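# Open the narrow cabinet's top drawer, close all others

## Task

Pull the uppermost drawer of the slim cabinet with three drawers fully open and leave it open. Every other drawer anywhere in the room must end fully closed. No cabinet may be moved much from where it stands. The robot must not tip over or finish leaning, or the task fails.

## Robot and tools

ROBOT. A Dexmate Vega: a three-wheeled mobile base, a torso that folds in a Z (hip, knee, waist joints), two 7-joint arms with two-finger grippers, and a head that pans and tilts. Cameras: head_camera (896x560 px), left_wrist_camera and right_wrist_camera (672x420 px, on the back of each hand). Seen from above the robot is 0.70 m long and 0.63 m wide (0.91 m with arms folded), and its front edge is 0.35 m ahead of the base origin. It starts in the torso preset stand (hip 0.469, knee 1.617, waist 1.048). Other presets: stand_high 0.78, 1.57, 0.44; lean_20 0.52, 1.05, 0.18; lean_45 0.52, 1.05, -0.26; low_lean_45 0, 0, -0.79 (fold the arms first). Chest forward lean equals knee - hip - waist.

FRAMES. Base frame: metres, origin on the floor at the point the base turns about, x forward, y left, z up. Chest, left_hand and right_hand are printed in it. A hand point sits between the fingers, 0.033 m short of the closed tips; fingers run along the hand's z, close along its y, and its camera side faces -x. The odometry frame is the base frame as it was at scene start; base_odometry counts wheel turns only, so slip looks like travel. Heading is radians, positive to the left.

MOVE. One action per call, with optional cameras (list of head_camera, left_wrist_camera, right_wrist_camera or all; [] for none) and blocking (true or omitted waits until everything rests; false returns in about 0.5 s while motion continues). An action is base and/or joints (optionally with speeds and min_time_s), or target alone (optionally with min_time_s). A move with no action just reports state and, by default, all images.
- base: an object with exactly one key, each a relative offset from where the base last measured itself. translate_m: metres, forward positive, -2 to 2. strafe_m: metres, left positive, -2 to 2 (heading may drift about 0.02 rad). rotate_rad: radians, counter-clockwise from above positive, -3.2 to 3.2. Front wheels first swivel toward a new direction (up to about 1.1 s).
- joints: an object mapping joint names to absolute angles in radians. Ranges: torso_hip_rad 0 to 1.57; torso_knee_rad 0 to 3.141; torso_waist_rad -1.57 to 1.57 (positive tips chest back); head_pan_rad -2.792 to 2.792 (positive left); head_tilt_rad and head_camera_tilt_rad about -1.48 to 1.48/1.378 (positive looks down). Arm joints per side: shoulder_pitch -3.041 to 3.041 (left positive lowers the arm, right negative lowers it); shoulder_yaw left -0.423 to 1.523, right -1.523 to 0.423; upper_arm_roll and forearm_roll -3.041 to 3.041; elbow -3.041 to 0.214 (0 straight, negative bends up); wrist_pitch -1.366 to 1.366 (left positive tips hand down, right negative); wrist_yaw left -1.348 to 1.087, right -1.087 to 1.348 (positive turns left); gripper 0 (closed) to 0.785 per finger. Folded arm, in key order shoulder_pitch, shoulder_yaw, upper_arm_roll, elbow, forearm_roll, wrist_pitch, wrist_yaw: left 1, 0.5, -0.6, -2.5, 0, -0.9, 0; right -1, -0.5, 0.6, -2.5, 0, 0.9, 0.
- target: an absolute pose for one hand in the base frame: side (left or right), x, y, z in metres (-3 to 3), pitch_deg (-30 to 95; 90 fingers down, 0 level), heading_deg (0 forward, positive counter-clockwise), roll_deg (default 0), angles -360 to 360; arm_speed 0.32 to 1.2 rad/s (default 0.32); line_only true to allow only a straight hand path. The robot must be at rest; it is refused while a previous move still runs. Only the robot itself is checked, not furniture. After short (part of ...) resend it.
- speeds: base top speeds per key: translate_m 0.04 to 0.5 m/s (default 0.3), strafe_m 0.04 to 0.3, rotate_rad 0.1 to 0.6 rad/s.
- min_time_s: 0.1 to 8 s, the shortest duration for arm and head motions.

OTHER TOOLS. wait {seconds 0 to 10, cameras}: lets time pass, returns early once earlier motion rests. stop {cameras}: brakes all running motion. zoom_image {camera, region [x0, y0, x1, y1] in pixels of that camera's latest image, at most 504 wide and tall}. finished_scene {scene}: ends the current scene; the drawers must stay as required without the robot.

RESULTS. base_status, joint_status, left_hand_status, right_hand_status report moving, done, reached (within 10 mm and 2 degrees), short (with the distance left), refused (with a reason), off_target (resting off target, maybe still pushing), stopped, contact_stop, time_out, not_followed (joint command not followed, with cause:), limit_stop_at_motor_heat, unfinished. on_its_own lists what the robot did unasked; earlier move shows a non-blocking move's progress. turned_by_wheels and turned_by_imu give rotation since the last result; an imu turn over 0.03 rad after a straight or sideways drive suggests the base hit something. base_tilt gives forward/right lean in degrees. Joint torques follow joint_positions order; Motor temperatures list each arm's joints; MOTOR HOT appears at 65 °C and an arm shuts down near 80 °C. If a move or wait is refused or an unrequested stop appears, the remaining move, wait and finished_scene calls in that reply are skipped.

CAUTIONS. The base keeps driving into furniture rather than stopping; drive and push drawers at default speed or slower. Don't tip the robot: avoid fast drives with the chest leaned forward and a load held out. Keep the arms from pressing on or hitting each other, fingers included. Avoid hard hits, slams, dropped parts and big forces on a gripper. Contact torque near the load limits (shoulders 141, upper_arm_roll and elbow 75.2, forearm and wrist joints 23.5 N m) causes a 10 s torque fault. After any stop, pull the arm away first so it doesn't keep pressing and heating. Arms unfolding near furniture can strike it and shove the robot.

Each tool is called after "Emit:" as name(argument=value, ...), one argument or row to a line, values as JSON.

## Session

Emit:
move(
  joints={"head_pan_rad": -1.2, "head_camera_tilt_rad": 0.35, "left_shoulder_pitch_rad": 1.08, "left_shoulder_yaw_rad": 0.104, "left_upper_arm_roll_rad": 0.248, "left_elbow_rad": -1.375, "left_forearm_roll_rad": 1.418, "left_wrist_pitch_rad": 0.221, "left_wrist_yaw_rad": -0.11, "left_gripper_rad": 0.3},
  blocking=false,
  cameras=["head_camera"],
)

Emit:
wait(
  seconds=0.6,
  cameras=["head_camera"],
)

Emit:
move(
  joints={"head_pan_rad": -2.6},
  blocking=false,
)

Emit:
wait(
  seconds=0.6,
  cameras=["head_camera"],
)

Emit:
move(
  joints={"head_pan_rad": 1.5},
  cameras=["head_camera"],
)

Emit:
move(
  joints={"head_pan_rad": 2.7},
  cameras=["head_camera"],
)

Scene clock: 0.50 s.
Joint torques (N m): left_arm=[-1.83 2.72 2.08 -2.65 0.45 -1.13 -0.22] | right_arm=[-5.81 -0.95 0.71 -2.09 0.02 2.3 -0.15]
Motor temperatures (°C): left_arm=[31 31 31 26 40 35 41] | right_arm=[30 27 33 31 36 36 33]
move: moving
base_odometry: x=+0.000 y=+0.000 heading=+0.000
turned_by_wheels: +0.000
turned_by_imu: +0.000
base_tilt: forward=+0.0 right=+0.8
base_status: not commanded
joint_positions: torso_hip_rad=+0.469 torso_knee_rad=+1.617 torso_waist_rad=+1.048 left_shoulder_pitch_rad=+2.155 left_shoulder_yaw_rad=-0.002 left_upper_arm_roll_rad=+0.026 left_elbow_rad=-1.102 left_forearm_roll_rad=+0.050 left_wrist_pitch_rad=-0.489 left_wrist_yaw_rad=+0.014 left_gripper_rad=+0.295 right_shoulder_pitch_rad=-2.209 right_shoulder_yaw_rad=-0.016 right_upper_arm_roll_rad=+0.009 right_elbow_rad=-1.106 right_forearm_roll_rad=-0.010 right_wrist_pitch_rad=+0.494 right_wrist_yaw_rad=-0.018 right_gripper_rad=+0.005 head_pan_rad=-0.472 head_tilt_rad=+0.000 head_camera_tilt_rad=+0.334
joint_status: left_shoulder_pitch_rad moving; left_shoulder_yaw_rad moving; left_upper_arm_roll_rad moving; left_elbow_rad moving; left_forearm_roll_rad moving; left_wrist_pitch_rad moving; left_wrist_yaw_rad moving; left_gripper_rad moving; head_pan_rad moving; head_camera_tilt_rad moving
chest: x=-0.0111 y=+0.0000 z=+1.4155 quat_wxyz=(+0.999, +0.000, +0.050, +0.000)
left_hand: x=+0.2090 y=+0.2068 z=+0.6327 quat_wxyz=(+0.438, +0.027, +0.898, -0.007) pitch_deg=+38.0 heading_deg=-2.5 roll_deg=+0.8 back=up
right_hand: x=+0.1700 y=-0.2462 z=+0.6246 quat_wxyz=(+0.418, -0.007, +0.908, -0.015) pitch_deg=+40.6 heading_deg=-1.6 roll_deg=-2.5 back=up

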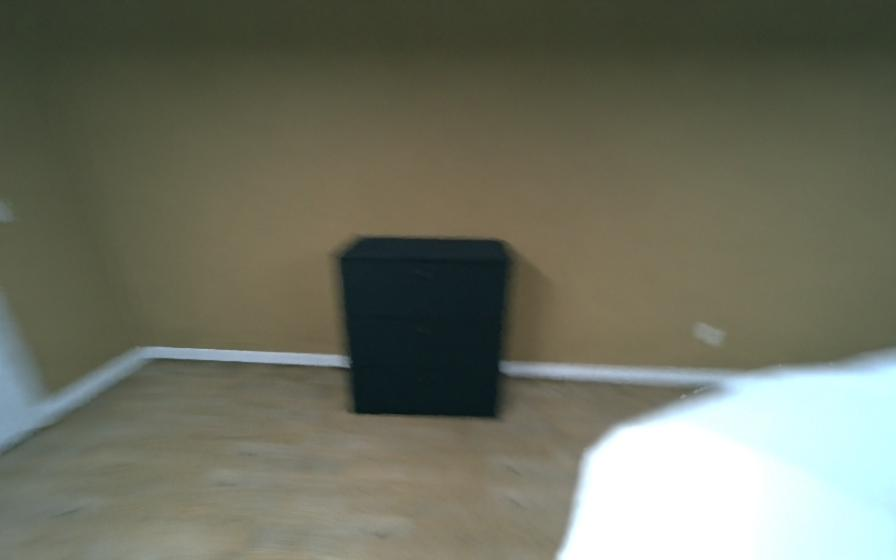

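Scene clock: 1.10 s.
Joint torques (N m): left_arm=[-4.44 1.99 1.9 -3.6 0.13 -1.23 -0.12] | right_arm=[-5.93 -0.95 0.76 -2.06 0.01 2.28 -0.14]
earlier move: moving
base_odometry: x=+0.000 y=+0.000 heading=+0.000
turned_by_wheels: +0.000
turned_by_imu: +0.000
base_tilt: forward=+0.0 right=+0.7
base_status: not commanded
joint_positions: torso_hip_rad=+0.469 torso_knee_rad=+1.617 torso_waist_rad=+1.048 left_shoulder_pitch_rad=+2.037 left_shoulder_yaw_rad=+0.010 left_upper_arm_roll_rad=+0.051 left_elbow_rad=-1.133 left_forearm_roll_rad=+0.199 left_wrist_pitch_rad=-0.410 left_wrist_yaw_rad=+0.000 left_gripper_rad=+0.300 right_shoulder_pitch_rad=-2.209 right_shoulder_yaw_rad=-0.016 right_upper_arm_roll_rad=+0.009 right_elbow_rad=-1.106 right_forearm_roll_rad=-0.010 right_wrist_pitch_rad=+0.494 right_wrist_yaw_rad=-0.018 right_gripper_rad=+0.005 head_pan_rad=-1.189 head_tilt_rad=+0.000 head_camera_tilt_rad=+0.350
joint_status: left_shoulder_pitch_rad moving; left_shoulder_yaw_rad moving; left_upper_arm_roll_rad moving; left_elbow_rad moving; left_forearm_roll_rad moving; left_wrist_pitch_rad moving; left_wrist_yaw_rad moving; head_pan_rad moving; head_camera_tilt_rad moving; the others done
chest: x=-0.0111 y=+0.0000 z=+1.4155 quat_wxyz=(+0.999, +0.000, +0.050, +0.000)
left_hand: x=+0.2932 y=+0.1699 z=+0.6509 quat_wxyz=(+0.468, +0.116, +0.876, -0.012) pitch_deg=+34.2 heading_deg=-9.0 roll_deg=+6.1 back=up
right_hand: x=+0.1700 y=-0.2462 z=+0.6246 quat_wxyz=(+0.418, -0.007, +0.908, -0.015) pitch_deg=+40.6 heading_deg=-1.6 roll_deg=-2.5 back=up
wait: 0.60 s; no rest

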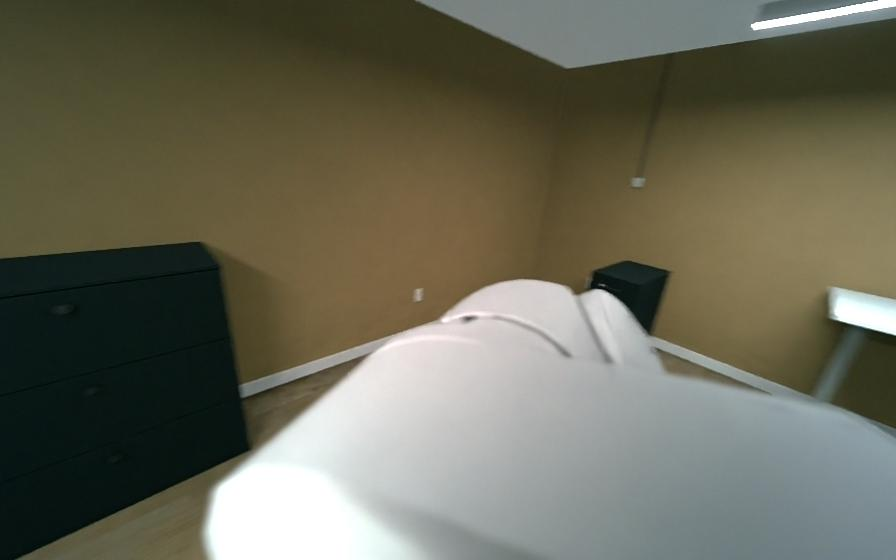

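Scene clock: 1.60 s.
Joint torques (N m): left_arm=[-8.07 2.08 1.79 -4.47 0.1 -1.25 0.01] | right_arm=[-5.87 -0.88 0.69 -2.09 0.01 2.31 -0.13]
move: moving
base_odometry: x=+0.000 y=+0.000 heading=+0.000
turned_by_wheels: +0.000
turned_by_imu: +0.000
base_tilt: forward=+0.1 right=+0.8
base_status: not commanded
joint_positions: torso_hip_rad=+0.469 torso_knee_rad=+1.617 torso_waist_rad=+1.048 left_shoulder_pitch_rad=+1.919 left_shoulder_yaw_rad=+0.021 left_upper_arm_roll_rad=+0.075 left_elbow_rad=-1.162 left_forearm_roll_rad=+0.350 left_wrist_pitch_rad=-0.332 left_wrist_yaw_rad=-0.013 left_gripper_rad=+0.300 right_shoulder_pitch_rad=-2.209 right_shoulder_yaw_rad=-0.016 right_upper_arm_roll_rad=+0.009 right_elbow_rad=-1.106 right_forearm_roll_rad=-0.010 right_wrist_pitch_rad=+0.494 right_wrist_yaw_rad=-0.018 right_gripper_rad=+0.005 head_pan_rad=-1.762 head_tilt_rad=+0.000 head_camera_tilt_rad=+0.350
joint_status: left_shoulder_pitch_rad moving; left_shoulder_yaw_rad moving; left_upper_arm_roll_rad moving; left_elbow_rad moving; left_forearm_roll_rad moving; left_wrist_pitch_rad moving; left_wrist_yaw_rad moving; head_pan_rad moving; head_camera_tilt_rad moving
chest: x=-0.0111 y=+0.0000 z=+1.4155 quat_wxyz=(+0.999, +0.000, +0.050, +0.000)
left_hand: x=+0.3714 y=+0.1428 z=+0.6763 quat_wxyz=(+0.493, +0.204, +0.846, +0.003) pitch_deg=+31.0 heading_deg=-13.2 roll_deg=+13.9 back=up
right_hand: x=+0.1700 y=-0.2462 z=+0.6246 quat_wxyz=(+0.418, -0.007, +0.908, -0.015) pitch_deg=+40.6 heading_deg=-1.6 roll_deg=-2.5 back=up
pictures: none

Scene clock: 2.20 s.
Joint torques (N m): left_arm=[-12.42 1.29 1.65 -5.35 -0.05 -1.1 0.16] | right_arm=[-5.91 -1.14 0.75 -2.06 0.01 2.24 -0.1]
earlier move: moving
base_odometry: x=+0.000 y=+0.000 heading=+0.000
turned_by_wheels: +0.000
turned_by_imu: +0.000
base_tilt: forward=+0.1 right=+0.7
base_status: not commanded
joint_positions: torso_hip_rad=+0.469 torso_knee_rad=+1.617 torso_waist_rad=+1.048 left_shoulder_pitch_rad=+1.772 left_shoulder_yaw_rad=+0.035 left_upper_arm_roll_rad=+0.104 left_elbow_rad=-1.199 left_forearm_roll_rad=+0.539 left_wrist_pitch_rad=-0.236 left_wrist_yaw_rad=-0.030 left_gripper_rad=+0.300 right_shoulder_pitch_rad=-2.209 right_shoulder_yaw_rad=-0.016 right_upper_arm_roll_rad=+0.009 right_elbow_rad=-1.106 right_forearm_roll_rad=-0.010 right_wrist_pitch_rad=+0.494 right_wrist_yaw_rad=-0.018 right_gripper_rad=+0.005 head_pan_rad=-2.557 head_tilt_rad=+0.000 head_camera_tilt_rad=+0.350
joint_status: left_shoulder_pitch_rad moving; left_shoulder_yaw_rad moving; left_upper_arm_roll_rad moving; left_elbow_rad moving; left_forearm_roll_rad moving; left_wrist_pitch_rad moving; left_wrist_yaw_rad moving; head_pan_rad moving; head_camera_tilt_rad moving
chest: x=-0.0111 y=+0.0000 z=+1.4155 quat_wxyz=(+0.999, +0.000, +0.050, +0.000)
left_hand: x=+0.4645 y=+0.1233 z=+0.7185 quat_wxyz=(+0.516, +0.305, +0.799, +0.047) pitch_deg=+27.6 heading_deg=-15.7 roll_deg=+26.1 back=up
right_hand: x=+0.1700 y=-0.2462 z=+0.6246 quat_wxyz=(+0.418, -0.007, +0.908, -0.015) pitch_deg=+40.6 heading_deg=-1.6 roll_deg=-2.5 back=up
wait: 0.60 s; no rest

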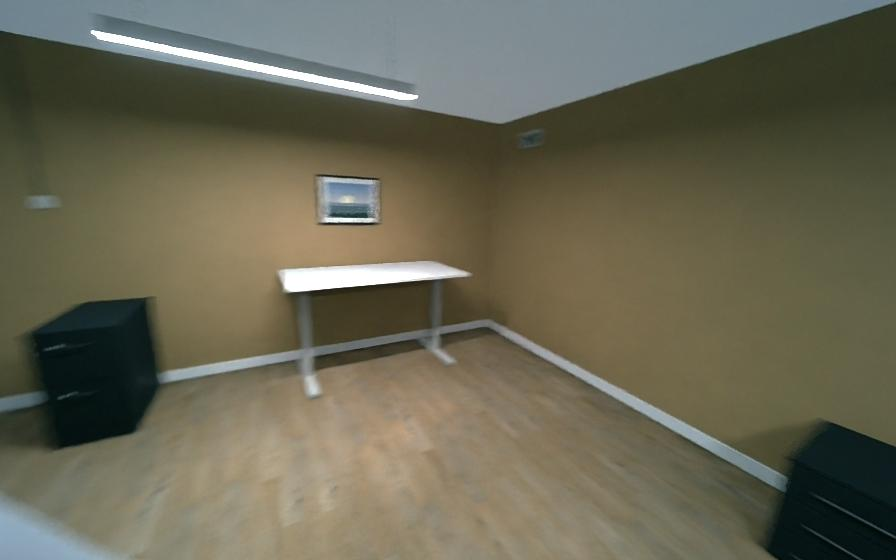

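Scene clock: 5.97 s.
Joint torques (N m): left_arm=[-29.5 1.36 -0.44 -7.12 0.68 1.05 0.71] | right_arm=[-5.75 -0.69 0.75 -1.95 0.02 2.34 -0.05]
move: done
base_odometry: x=+0.000 y=+0.000 heading=+0.000
turned_by_wheels: +0.000
turned_by_imu: +0.000
base_tilt: forward=+0.0 right=+0.7
base_status: not commanded
joint_positions: torso_hip_rad=+0.469 torso_knee_rad=+1.617 torso_waist_rad=+1.048 left_shoulder_pitch_rad=+1.083 left_shoulder_yaw_rad=+0.103 left_upper_arm_roll_rad=+0.247 left_elbow_rad=-1.374 left_forearm_roll_rad=+1.414 left_wrist_pitch_rad=+0.219 left_wrist_yaw_rad=-0.110 left_gripper_rad=+0.300 right_shoulder_pitch_rad=-2.209 right_shoulder_yaw_rad=-0.016 right_upper_arm_roll_rad=+0.009 right_elbow_rad=-1.106 right_forearm_roll_rad=-0.010 right_wrist_pitch_rad=+0.494 right_wrist_yaw_rad=-0.018 right_gripper_rad=+0.005 head_pan_rad=+1.500 head_tilt_rad=+0.000 head_camera_tilt_rad=+0.350
joint_status: all done
chest: x=-0.0111 y=+0.0000 z=+1.4155 quat_wxyz=(+0.999, +0.000, +0.050, +0.000)
left_hand: x=+0.8121 y=+0.1899 z=+1.1738 quat_wxyz=(+0.514, +0.487, +0.488, +0.511) pitch_deg=-2.9 heading_deg=-0.1 roll_deg=+89.8
right_hand: x=+0.1700 y=-0.2462 z=+0.6246 quat_wxyz=(+0.418, -0.007, +0.908, -0.015) pitch_deg=+40.6 heading_deg=-1.6 roll_deg=-2.5 back=up

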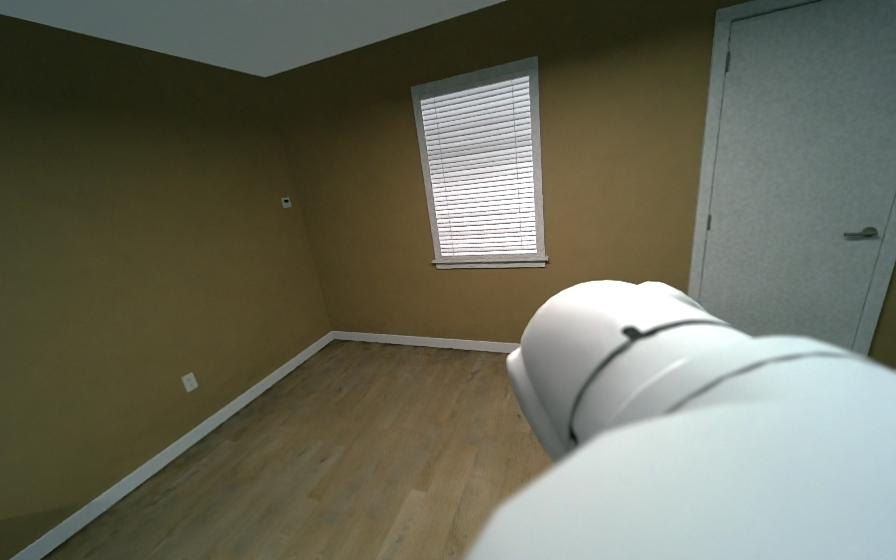

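Scene clock: 7.43 s.
Joint torques (N m): left_arm=[-29.88 1.5 -0.4 -7.17 0.69 1.1 0.73] | right_arm=[-6 -0.51 0.73 -1.87 0 2.35 -0.06]
move: done
base_odometry: x=+0.000 y=+0.000 heading=+0.000
turned_by_wheels: +0.000
turned_by_imu: +0.000
base_tilt: forward=+0.1 right=+0.8
base_status: not commanded
joint_positions: torso_hip_rad=+0.469 torso_knee_rad=+1.617 torso_waist_rad=+1.048 left_shoulder_pitch_rad=+1.080 left_shoulder_yaw_rad=+0.104 left_upper_arm_roll_rad=+0.248 left_elbow_rad=-1.375 left_forearm_roll_rad=+1.418 left_wrist_pitch_rad=+0.221 left_wrist_yaw_rad=-0.110 left_gripper_rad=+0.300 right_shoulder_pitch_rad=-2.209 right_shoulder_yaw_rad=-0.016 right_upper_arm_roll_rad=+0.009 right_elbow_rad=-1.106 right_forearm_roll_rad=-0.010 right_wrist_pitch_rad=+0.494 right_wrist_yaw_rad=-0.018 right_gripper_rad=+0.005 head_pan_rad=+2.700 head_tilt_rad=+0.000 head_camera_tilt_rad=+0.350
joint_status: all done
chest: x=-0.0111 y=+0.0000 z=+1.4155 quat_wxyz=(+0.999, +0.000, +0.050, +0.000)
left_hand: x=+0.8128 y=+0.1904 z=+1.1770 quat_wxyz=(+0.513, +0.486, +0.486, +0.514) pitch_deg=-3.1 heading_deg=+0.0 roll_deg=-90.0
right_hand: x=+0.1700 y=-0.2462 z=+0.6246 quat_wxyz=(+0.418, -0.007, +0.908, -0.015) pitch_deg=+40.6 heading_deg=-1.6 roll_deg=-2.5 back=up

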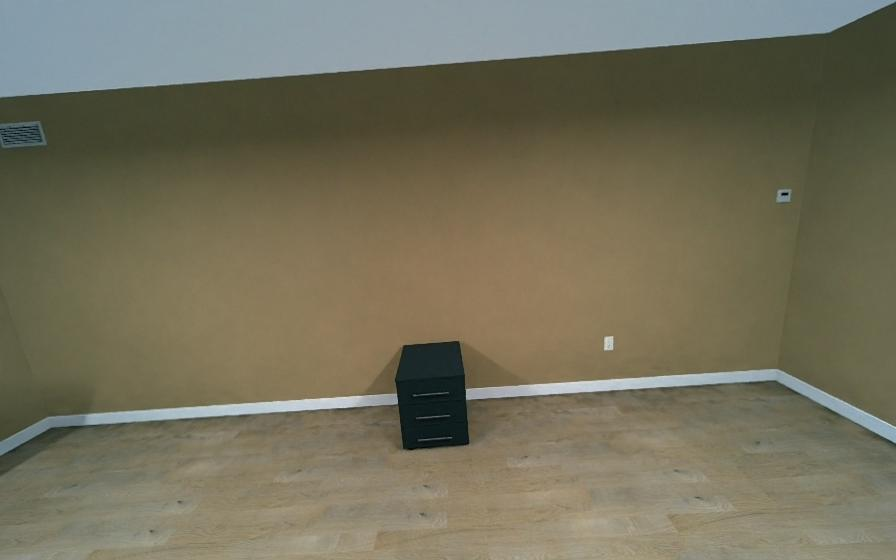

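Emit:
move(
  base={"rotate_rad": 2.69},
  joints={"head_pan_rad": 0, "head_camera_tilt_rad": 0.25, "torso_hip_rad": 0, "torso_knee_rad": 0.15, "torso_waist_rad": -0.35, "right_shoulder_pitch_rad": -1, "right_shoulder_yaw_rad": -0.5, "right_upper_arm_roll_rad": 0.6, "right_elbow_rad": -2.5, "right_forearm_roll_rad": 0, "right_wrist_pitch_rad": 0.9, "right_wrist_yaw_rad": 0},
  cameras=["head_camera", "left_wrist_camera"],
)

Emit:
zoom_image(
  camera="head_camera",
  region=[300, 100, 600, 300],
)

Scene clock: 15.47 s.
Joint torques (N m): left_arm=[-20.68 0.62 -0.31 -6.77 0.64 0.76 0.73] | right_arm=[19.73 -6.86 7.51 -1.13 0.81 -0.71 -0.39]
move: done
base_odometry: x=+0.003 y=+0.000 heading=+2.698
turned_by_wheels: +2.698
turned_by_imu: +2.684
base_tilt: forward=+0.0 right=+0.8
base_status: done
joint_positions: torso_hip_rad=+0.001 torso_knee_rad=+0.150 torso_waist_rad=-0.350 left_shoulder_pitch_rad=+1.080 left_shoulder_yaw_rad=+0.104 left_upper_arm_roll_rad=+0.248 left_elbow_rad=-1.375 left_forearm_roll_rad=+1.418 left_wrist_pitch_rad=+0.221 left_wrist_yaw_rad=-0.110 left_gripper_rad=+0.300 right_shoulder_pitch_rad=-1.001 right_shoulder_yaw_rad=-0.500 right_upper_arm_roll_rad=+0.599 right_elbow_rad=-2.499 right_forearm_roll_rad=+0.000 right_wrist_pitch_rad=+0.900 right_wrist_yaw_rad=+0.000 right_gripper_rad=+0.005 head_pan_rad=+0.000 head_tilt_rad=+0.000 head_camera_tilt_rad=+0.250
joint_status: all done
chest: x=-0.0657 y=+0.0000 z=+0.9616 quat_wxyz=(+0.969, +0.000, +0.247, +0.000)
left_hand: x=+0.6006 y=+0.1904 z=+0.4216 quat_wxyz=(+0.407, +0.579, +0.578, +0.407) pitch_deg=+19.8 heading_deg=+0.0 roll_deg=-90.0
right_hand: x=+0.0482 y=-0.1714 z=+1.2211 quat_wxyz=(+0.901, -0.262, -0.223, -0.263) pitch_deg=-49.7 heading_deg=+114.2 roll_deg=+33.3 back=down

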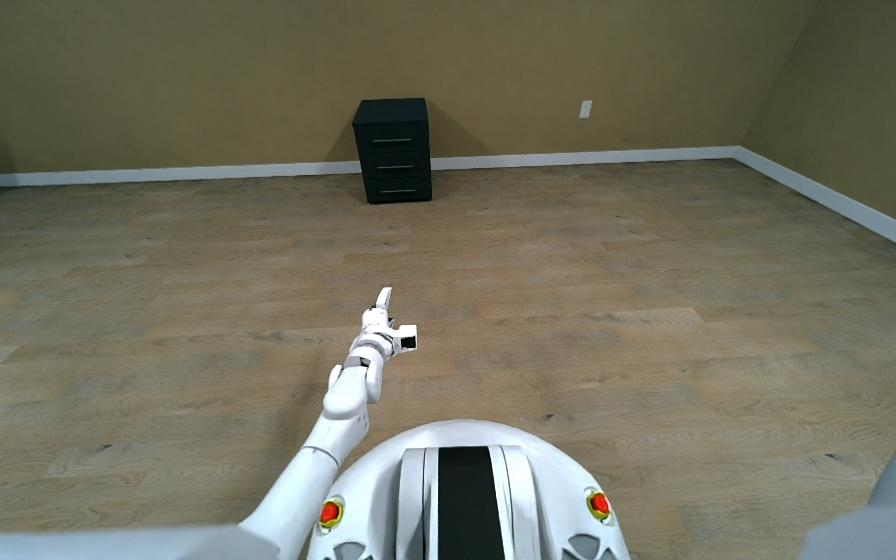

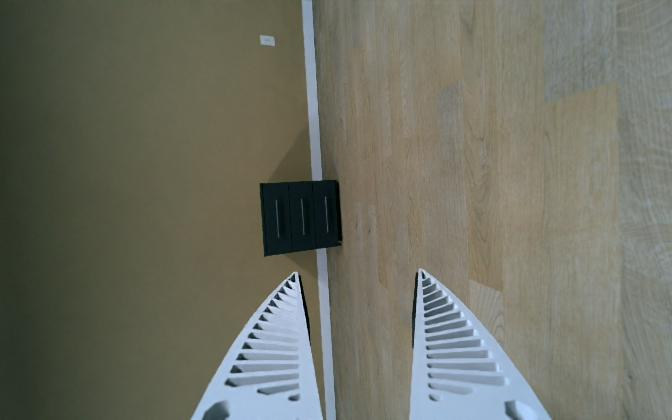

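Scaled by 1.680 from the camera's image (finer frame: 960x600).

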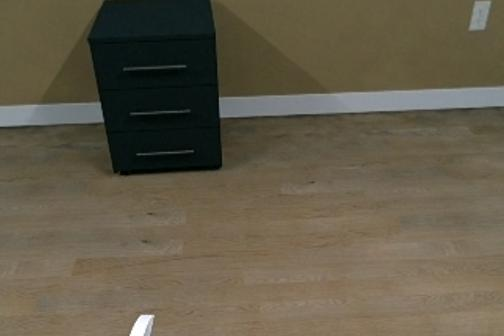

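Emit:
move(
  base={"translate_m": 0.98},
  speeds={"translate_m": 0.4},
)

Emit:
move(
  base={"rotate_rad": 0.105},
  cameras=["head_camera", "left_wrist_camera"],
)

Emit:
zoom_image(
  camera="head_camera",
  region=[250, 120, 550, 420],
)

Scene clock: 20.73 s.
Joint torques (N m): left_arm=[-20.15 1.08 -0.22 -7.09 0.7 0.6 0.74] | right_arm=[19.03 -7.19 7.31 -0.91 0.77 -1.2 -0.49]
move: done
base_odometry: x=-0.883 y=+0.419 heading=+2.699
turned_by_wheels: +0.001
turned_by_imu: -0.001
base_tilt: forward=+0.1 right=+0.8
base_status: done
joint_positions: torso_hip_rad=+0.001 torso_knee_rad=+0.150 torso_waist_rad=-0.350 left_shoulder_pitch_rad=+1.080 left_shoulder_yaw_rad=+0.104 left_upper_arm_roll_rad=+0.248 left_elbow_rad=-1.375 left_forearm_roll_rad=+1.418 left_wrist_pitch_rad=+0.221 left_wrist_yaw_rad=-0.110 left_gripper_rad=+0.300 right_shoulder_pitch_rad=-1.000 right_shoulder_yaw_rad=-0.500 right_upper_arm_roll_rad=+0.600 right_elbow_rad=-2.500 right_forearm_roll_rad=+0.000 right_wrist_pitch_rad=+0.900 right_wrist_yaw_rad=+0.000 right_gripper_rad=+0.005 head_pan_rad=+0.000 head_tilt_rad=+0.000 head_camera_tilt_rad=+0.250
joint_status: not commanded
chest: x=-0.0657 y=+0.0000 z=+0.9616 quat_wxyz=(+0.969, +0.000, +0.247, +0.000)
left_hand: x=+0.6007 y=+0.1904 z=+0.4216 quat_wxyz=(+0.407, +0.579, +0.578, +0.407) pitch_deg=+19.8 heading_deg=+0.0 roll_deg=-90.0
right_hand: x=+0.0478 y=-0.1712 z=+1.2210 quat_wxyz=(+0.901, -0.262, -0.224, -0.263) pitch_deg=-49.7 heading_deg=+114.2 roll_deg=+33.3 back=down
pictures: none

Scene clock: 22.13 s.
Joint torques (N m): left_arm=[-19.9 0.95 -0.25 -7.14 0.7 0.56 0.74] | right_arm=[18.87 -6.87 7.23 -0.63 0.74 -1.27 -0.51]
move: done
base_odometry: x=-0.883 y=+0.419 heading=+2.804
turned_by_wheels: +0.105
turned_by_imu: +0.106
base_tilt: forward=+0.1 right=+0.8
base_status: done
joint_positions: torso_hip_rad=+0.001 torso_knee_rad=+0.150 torso_waist_rad=-0.350 left_shoulder_pitch_rad=+1.080 left_shoulder_yaw_rad=+0.104 left_upper_arm_roll_rad=+0.248 left_elbow_rad=-1.375 left_forearm_roll_rad=+1.418 left_wrist_pitch_rad=+0.221 left_wrist_yaw_rad=-0.110 left_gripper_rad=+0.300 right_shoulder_pitch_rad=-1.000 right_shoulder_yaw_rad=-0.500 right_upper_arm_roll_rad=+0.600 right_elbow_rad=-2.500 right_forearm_roll_rad=+0.000 right_wrist_pitch_rad=+0.900 right_wrist_yaw_rad=+0.000 right_gripper_rad=+0.005 head_pan_rad=+0.000 head_tilt_rad=+0.000 head_camera_tilt_rad=+0.250
joint_status: not commanded
chest: x=-0.0657 y=+0.0000 z=+0.9616 quat_wxyz=(+0.969, +0.000, +0.247, +0.000)
left_hand: x=+0.6007 y=+0.1904 z=+0.4216 quat_wxyz=(+0.407, +0.579, +0.578, +0.407) pitch_deg=+19.8 heading_deg=+0.0 roll_deg=-90.0
right_hand: x=+0.0477 y=-0.1712 z=+1.2210 quat_wxyz=(+0.901, -0.262, -0.224, -0.263) pitch_deg=-49.7 heading_deg=+114.2 roll_deg=+33.2 back=down

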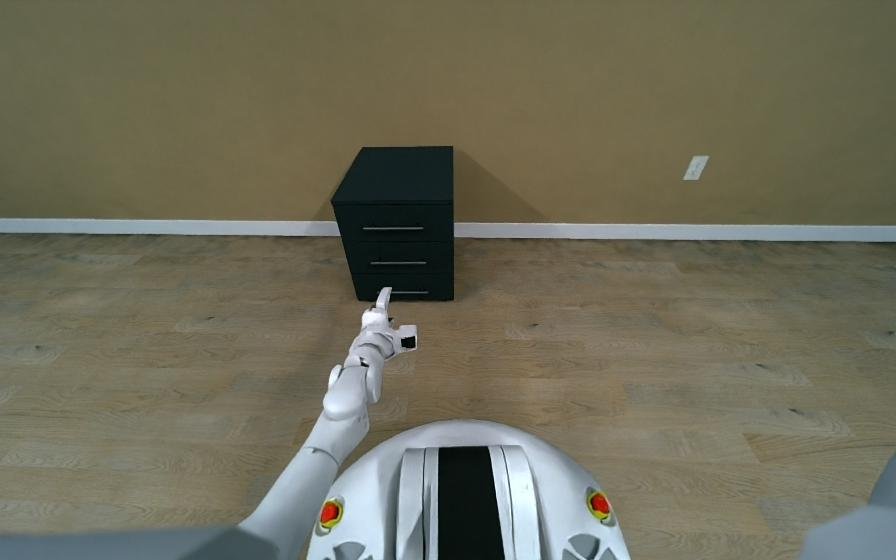

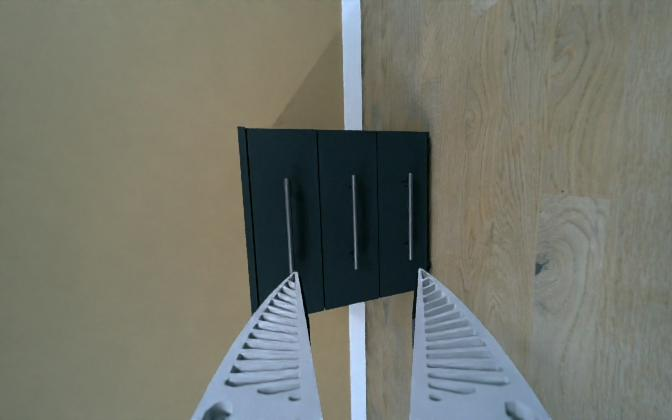

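Scaled by 1.680 from the camera's image (finer frame: 960x600).

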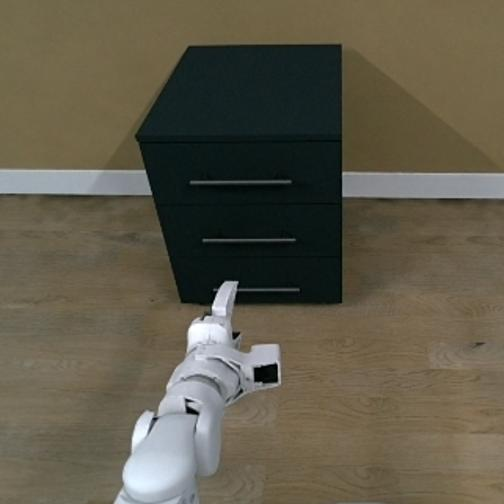

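Emit:
move(
  base={"translate_m": 0.2},
  cameras=["head_camera", "left_wrist_camera"],
)

Scene clock: 25.70 s.
Joint torques (N m): left_arm=[-19.8 1.35 -0.3 -7.28 0.7 0.79 0.7] | right_arm=[19.22 -7.23 7.19 -0.48 0.74 -1.22 -0.48]
move: done
base_odometry: x=-1.071 y=+0.485 heading=+2.805
turned_by_wheels: +0.001
turned_by_imu: +0.000
base_tilt: forward=+0.0 right=+0.8
base_status: done
joint_positions: torso_hip_rad=+0.001 torso_knee_rad=+0.150 torso_waist_rad=-0.350 left_shoulder_pitch_rad=+1.080 left_shoulder_yaw_rad=+0.104 left_upper_arm_roll_rad=+0.248 left_elbow_rad=-1.375 left_forearm_roll_rad=+1.418 left_wrist_pitch_rad=+0.221 left_wrist_yaw_rad=-0.110 left_gripper_rad=+0.300 right_shoulder_pitch_rad=-1.000 right_shoulder_yaw_rad=-0.500 right_upper_arm_roll_rad=+0.600 right_elbow_rad=-2.500 right_forearm_roll_rad=+0.000 right_wrist_pitch_rad=+0.900 right_wrist_yaw_rad=+0.000 right_gripper_rad=+0.005 head_pan_rad=+0.000 head_tilt_rad=+0.000 head_camera_tilt_rad=+0.250
joint_status: not commanded
chest: x=-0.0657 y=+0.0000 z=+0.9616 quat_wxyz=(+0.969, +0.000, +0.247, +0.000)
left_hand: x=+0.6007 y=+0.1904 z=+0.4216 quat_wxyz=(+0.407, +0.579, +0.578, +0.407) pitch_deg=+19.8 heading_deg=+0.0 roll_deg=-90.0
right_hand: x=+0.0477 y=-0.1712 z=+1.2210 quat_wxyz=(+0.901, -0.262, -0.224, -0.263) pitch_deg=-49.7 heading_deg=+114.2 roll_deg=+33.3 back=down

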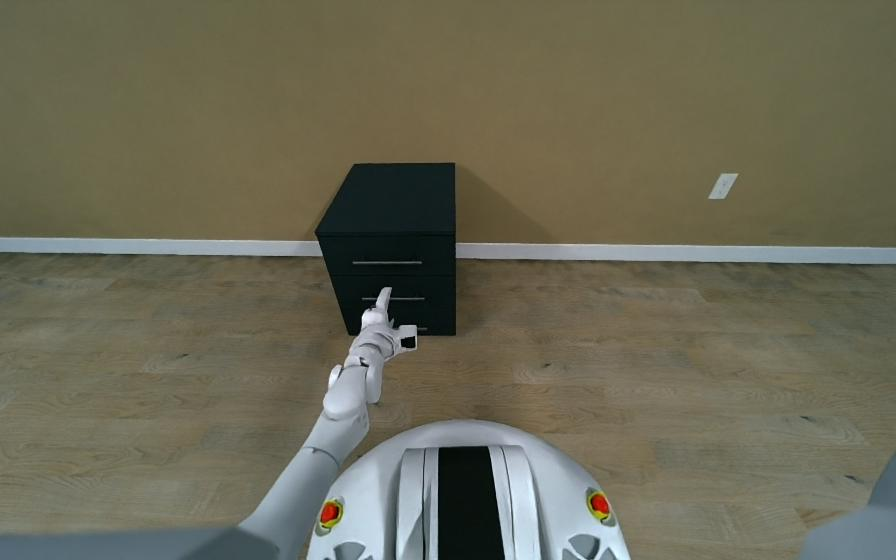

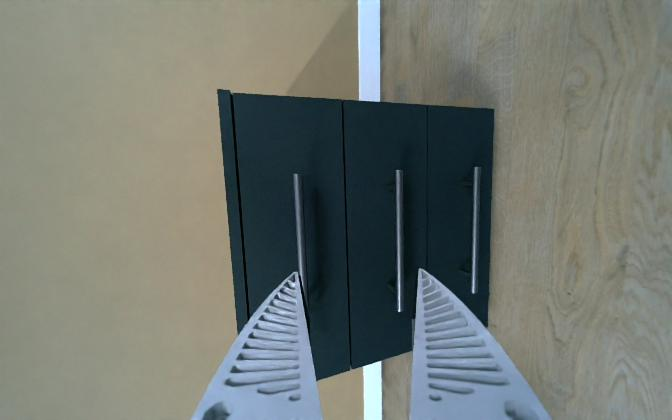

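Emit:
move(
  base={"translate_m": 0.165},
  speeds={"translate_m": 0.15},
  cameras=["head_camera", "left_wrist_camera"],
)

Scene clock: 28.13 s.
Joint torques (N m): left_arm=[-19.42 1.16 -0.34 -7.2 0.71 0.81 0.69] | right_arm=[19.21 -7.39 7.12 -0.54 0.68 -1.11 -0.45]
move: done
base_odometry: x=-1.227 y=+0.539 heading=+2.806
turned_by_wheels: +0.001
turned_by_imu: +0.000
base_tilt: forward=+0.0 right=+0.8
base_status: done
joint_positions: torso_hip_rad=+0.001 torso_knee_rad=+0.150 torso_waist_rad=-0.350 left_shoulder_pitch_rad=+1.080 left_shoulder_yaw_rad=+0.104 left_upper_arm_roll_rad=+0.248 left_elbow_rad=-1.375 left_forearm_roll_rad=+1.418 left_wrist_pitch_rad=+0.221 left_wrist_yaw_rad=-0.110 left_gripper_rad=+0.300 right_shoulder_pitch_rad=-1.000 right_shoulder_yaw_rad=-0.500 right_upper_arm_roll_rad=+0.600 right_elbow_rad=-2.500 right_forearm_roll_rad=+0.000 right_wrist_pitch_rad=+0.900 right_wrist_yaw_rad=+0.000 right_gripper_rad=+0.005 head_pan_rad=+0.000 head_tilt_rad=+0.000 head_camera_tilt_rad=+0.250
joint_status: not commanded
chest: x=-0.0657 y=+0.0000 z=+0.9616 quat_wxyz=(+0.969, +0.000, +0.247, +0.000)
left_hand: x=+0.6007 y=+0.1904 z=+0.4216 quat_wxyz=(+0.407, +0.579, +0.578, +0.407) pitch_deg=+19.8 heading_deg=+0.0 roll_deg=-90.0
right_hand: x=+0.0477 y=-0.1712 z=+1.2210 quat_wxyz=(+0.901, -0.262, -0.224, -0.263) pitch_deg=-49.7 heading_deg=+114.2 roll_deg=+33.2 back=down

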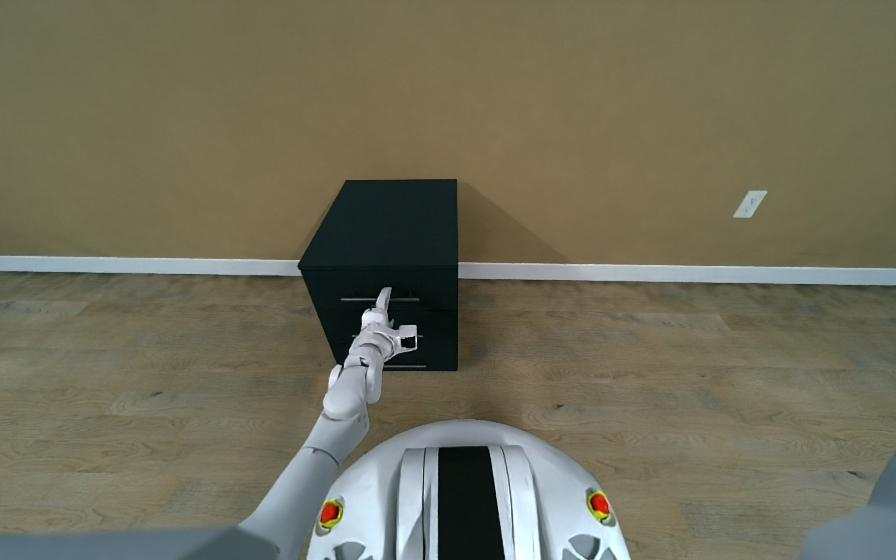

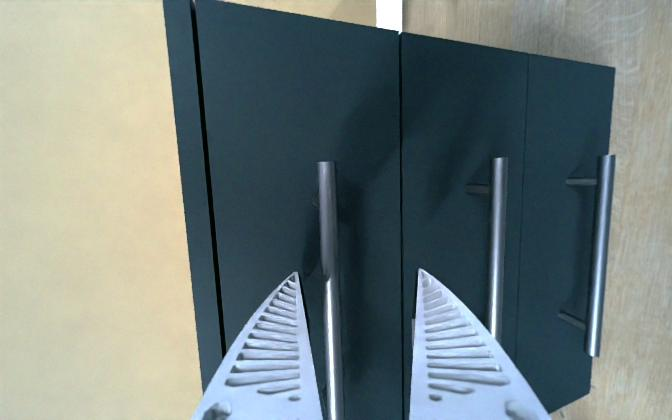

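Emit:
move(
  target={"side": "left", "x": 0.617, "y": 0.19, "z": 0.429, "pitch_deg": 20, "heading_deg": 0, "roll_deg": -90, "line_only": true},
)

Emit:
move(
  joints={"left_gripper_rad": 0.0},
  cameras=["left_wrist_camera"],
)

Scene clock: 29.63 s.
Joint torques (N m): left_arm=[-25.69 -3.48 -2.96 -5.12 -0.11 0.42 -0.17] | right_arm=[19.25 -7.51 7.09 -0.72 0.69 -1.18 -0.44]
move: done
base_odometry: x=-1.227 y=+0.539 heading=+2.806
turned_by_wheels: +0.000
turned_by_imu: +0.000
base_tilt: forward=+0.0 right=+0.8
base_status: not commanded
joint_positions: torso_hip_rad=+0.001 torso_knee_rad=+0.150 torso_waist_rad=-0.350 left_shoulder_pitch_rad=+1.039 left_shoulder_yaw_rad=+0.100 left_upper_arm_roll_rad=+0.248 left_elbow_rad=-1.349 left_forearm_roll_rad=+1.416 left_wrist_pitch_rad=+0.218 left_wrist_yaw_rad=-0.131 left_gripper_rad=+0.300 right_shoulder_pitch_rad=-1.000 right_shoulder_yaw_rad=-0.500 right_upper_arm_roll_rad=+0.600 right_elbow_rad=-2.500 right_forearm_roll_rad=+0.000 right_wrist_pitch_rad=+0.900 right_wrist_yaw_rad=+0.000 right_gripper_rad=+0.005 head_pan_rad=+0.000 head_tilt_rad=+0.000 head_camera_tilt_rad=+0.250
joint_status: not commanded
chest: x=-0.0658 y=+0.0000 z=+0.9616 quat_wxyz=(+0.969, +0.000, +0.247, +0.000)
left_hand: x=+0.6155 y=+0.1901 z=+0.4282 quat_wxyz=(+0.406, +0.579, +0.579, +0.406) pitch_deg=+20.0 heading_deg=+0.0 roll_deg=-90.0
left_hand_status: reached (straight line, planned for 0.4 s): 2 mm and 0.0 deg off.
right_hand: x=+0.0477 y=-0.1712 z=+1.2210 quat_wxyz=(+0.901, -0.262, -0.224, -0.263) pitch_deg=-49.7 heading_deg=+114.2 roll_deg=+33.2 back=down
pictures: none

Scene clock: 30.53 s.
Joint torques (N m): left_arm=[-11.64 -3.12 -3.04 -1.65 -0.49 0.36 -1.49] | right_arm=[19.42 -7.73 7.04 -0.58 0.69 -1.28 -0.47]
move: done
base_odometry: x=-1.227 y=+0.539 heading=+2.806
turned_by_wheels: +0.000
turned_by_imu: +0.000
base_tilt: forward=+0.0 right=+0.7
base_status: not commanded
joint_positions: torso_hip_rad=+0.001 torso_knee_rad=+0.150 torso_waist_rad=-0.350 left_shoulder_pitch_rad=+1.035 left_shoulder_yaw_rad=+0.099 left_upper_arm_roll_rad=+0.248 left_elbow_rad=-1.347 left_forearm_roll_rad=+1.416 left_wrist_pitch_rad=+0.218 left_wrist_yaw_rad=-0.132 left_gripper_rad=+0.000 right_shoulder_pitch_rad=-1.000 right_shoulder_yaw_rad=-0.500 right_upper_arm_roll_rad=+0.600 right_elbow_rad=-2.500 right_forearm_roll_rad=+0.000 right_wrist_pitch_rad=+0.900 right_wrist_yaw_rad=+0.000 right_gripper_rad=+0.005 head_pan_rad=+0.000 head_tilt_rad=+0.000 head_camera_tilt_rad=+0.250
joint_status: all done
chest: x=-0.0659 y=+0.0000 z=+0.9616 quat_wxyz=(+0.969, +0.000, +0.247, +0.000)
left_hand: x=+0.6171 y=+0.1900 z=+0.4297 quat_wxyz=(+0.406, +0.579, +0.579, +0.406) pitch_deg=+19.9 heading_deg=+0.0 roll_deg=-90.0
right_hand: x=+0.0475 y=-0.1712 z=+1.2211 quat_wxyz=(+0.901, -0.262, -0.224, -0.263) pitch_deg=-49.7 heading_deg=+114.2 roll_deg=+33.2 back=down

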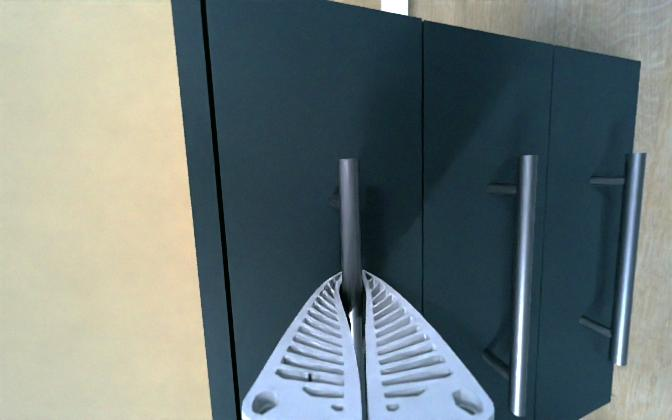

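Emit:
move(
  base={"translate_m": -0.32},
  speeds={"translate_m": 0.2},
)

Emit:
move(
  base={"translate_m": -0.07},
  speeds={"translate_m": 0.05},
  cameras=["head_camera", "left_wrist_camera"],
)

Scene clock: 33.57 s.
Joint torques (N m): left_arm=[-9.26 -3.12 3.64 -3.57 -0.55 -3.12 -1.14] | right_arm=[19.42 -8.15 6.93 -0.76 0.73 -1.61 -0.48]
move: done
base_odometry: x=-0.925 y=+0.435 heading=+2.808
turned_by_wheels: +0.001
turned_by_imu: +0.003
base_tilt: forward=+0.0 right=+0.7
base_status: done
joint_positions: torso_hip_rad=+0.001 torso_knee_rad=+0.150 torso_waist_rad=-0.350 left_shoulder_pitch_rad=+1.034 left_shoulder_yaw_rad=+0.099 left_upper_arm_roll_rad=+0.247 left_elbow_rad=-1.347 left_forearm_roll_rad=+1.416 left_wrist_pitch_rad=+0.219 left_wrist_yaw_rad=-0.132 left_gripper_rad=+0.000 right_shoulder_pitch_rad=-1.000 right_shoulder_yaw_rad=-0.500 right_upper_arm_roll_rad=+0.600 right_elbow_rad=-2.500 right_forearm_roll_rad=+0.000 right_wrist_pitch_rad=+0.900 right_wrist_yaw_rad=+0.000 right_gripper_rad=+0.005 head_pan_rad=+0.000 head_tilt_rad=+0.000 head_camera_tilt_rad=+0.250
joint_status: not commanded
chest: x=-0.0659 y=+0.0000 z=+0.9616 quat_wxyz=(+0.969, +0.000, +0.247, +0.000)
left_hand: x=+0.6173 y=+0.1907 z=+0.4297 quat_wxyz=(+0.406, +0.579, +0.579, +0.406) pitch_deg=+19.9 heading_deg=+0.1 roll_deg=-90.0
right_hand: x=+0.0475 y=-0.1712 z=+1.2211 quat_wxyz=(+0.901, -0.262, -0.224, -0.263) pitch_deg=-49.7 heading_deg=+114.2 roll_deg=+33.2 back=down
pictures: none

Scene clock: 35.60 s.
Joint torques (N m): left_arm=[-2.53 -3.18 4.63 0.28 -0.97 -1.14 -2.52] | right_arm=[19.52 -8.5 6.94 -0.85 0.72 -1.63 -0.49]
move: done
base_odometry: x=-0.859 y=+0.412 heading=+2.809
turned_by_wheels: +0.001
turned_by_imu: +0.001
base_tilt: forward=+0.0 right=+0.8
base_status: done
joint_positions: torso_hip_rad=+0.001 torso_knee_rad=+0.150 torso_waist_rad=-0.350 left_shoulder_pitch_rad=+1.034 left_shoulder_yaw_rad=+0.099 left_upper_arm_roll_rad=+0.247 left_elbow_rad=-1.347 left_forearm_roll_rad=+1.416 left_wrist_pitch_rad=+0.218 left_wrist_yaw_rad=-0.132 left_gripper_rad=+0.000 right_shoulder_pitch_rad=-1.000 right_shoulder_yaw_rad=-0.500 right_upper_arm_roll_rad=+0.600 right_elbow_rad=-2.500 right_forearm_roll_rad=+0.000 right_wrist_pitch_rad=+0.900 right_wrist_yaw_rad=+0.000 right_gripper_rad=+0.005 head_pan_rad=+0.000 head_tilt_rad=+0.000 head_camera_tilt_rad=+0.250
joint_status: not commanded
chest: x=-0.0659 y=+0.0000 z=+0.9616 quat_wxyz=(+0.969, +0.000, +0.247, +0.000)
left_hand: x=+0.6175 y=+0.1905 z=+0.4303 quat_wxyz=(+0.406, +0.579, +0.579, +0.407) pitch_deg=+19.8 heading_deg=+0.1 roll_deg=-90.0
right_hand: x=+0.0475 y=-0.1712 z=+1.2211 quat_wxyz=(+0.901, -0.262, -0.224, -0.263) pitch_deg=-49.7 heading_deg=+114.3 roll_deg=+33.2 back=down

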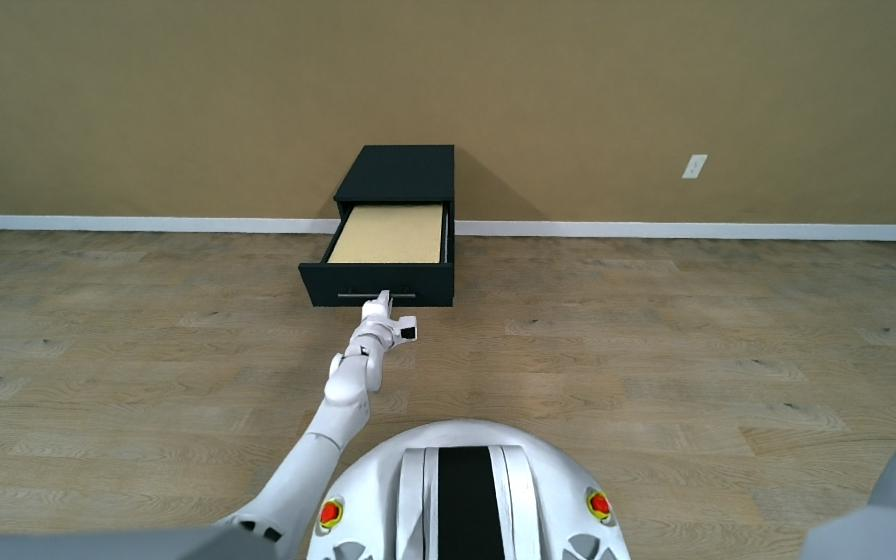

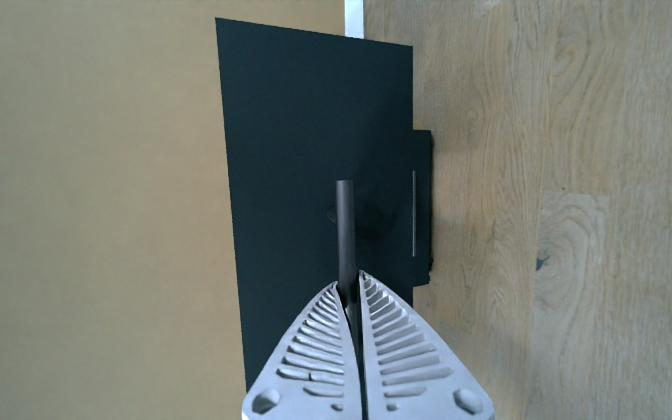

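Emit:
move(
  base={"translate_m": -0.05},
  speeds={"translate_m": 0.05},
  cameras=["head_camera", "left_wrist_camera"],
)

Scene clock: 37.50 s.
Joint torques (N m): left_arm=[-12.59 -2.69 0.24 -6.54 0.19 0.41 0.74] | right_arm=[19.55 -8.87 6.86 -0.8 0.69 -1.5 -0.51]
move: done
base_odometry: x=-0.811 y=+0.396 heading=+2.810
turned_by_wheels: +0.001
turned_by_imu: +0.001
base_tilt: forward=+0.0 right=+0.8
base_status: done
joint_positions: torso_hip_rad=+0.001 torso_knee_rad=+0.150 torso_waist_rad=-0.350 left_shoulder_pitch_rad=+1.034 left_shoulder_yaw_rad=+0.099 left_upper_arm_roll_rad=+0.248 left_elbow_rad=-1.347 left_forearm_roll_rad=+1.416 left_wrist_pitch_rad=+0.218 left_wrist_yaw_rad=-0.133 left_gripper_rad=+0.000 right_shoulder_pitch_rad=-1.000 right_shoulder_yaw_rad=-0.500 right_upper_arm_roll_rad=+0.600 right_elbow_rad=-2.500 right_forearm_roll_rad=+0.000 right_wrist_pitch_rad=+0.900 right_wrist_yaw_rad=+0.000 right_gripper_rad=+0.005 head_pan_rad=+0.000 head_tilt_rad=+0.000 head_camera_tilt_rad=+0.250
joint_status: not commanded
chest: x=-0.0658 y=+0.0000 z=+0.9616 quat_wxyz=(+0.969, +0.000, +0.247, +0.000)
left_hand: x=+0.6170 y=+0.1902 z=+0.4291 quat_wxyz=(+0.406, +0.579, +0.579, +0.406) pitch_deg=+20.0 heading_deg=+0.0 roll_deg=-90.0
right_hand: x=+0.0476 y=-0.1712 z=+1.2210 quat_wxyz=(+0.901, -0.262, -0.224, -0.263) pitch_deg=-49.7 heading_deg=+114.2 roll_deg=+33.2 back=down

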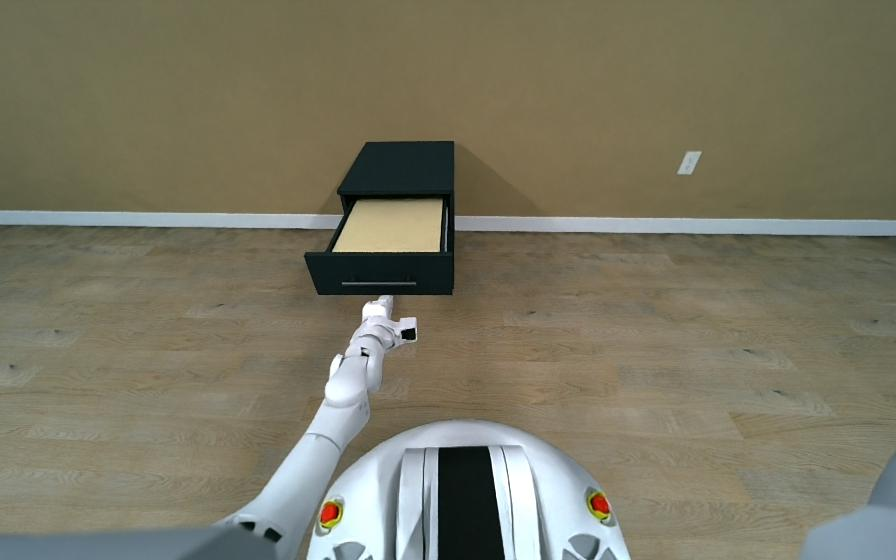

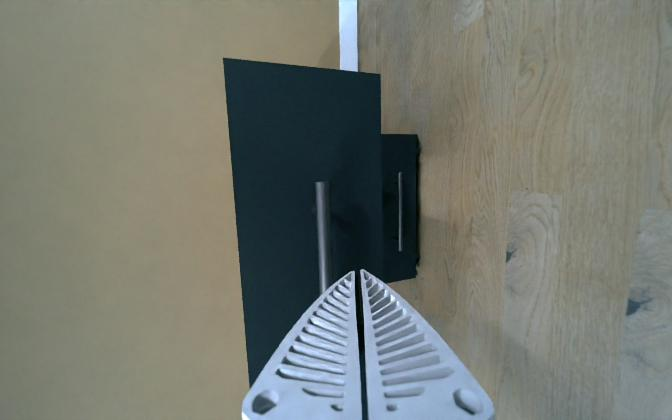

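Emit:
finished_scene(
  scene=2,
)

The scene is finished: the task was done.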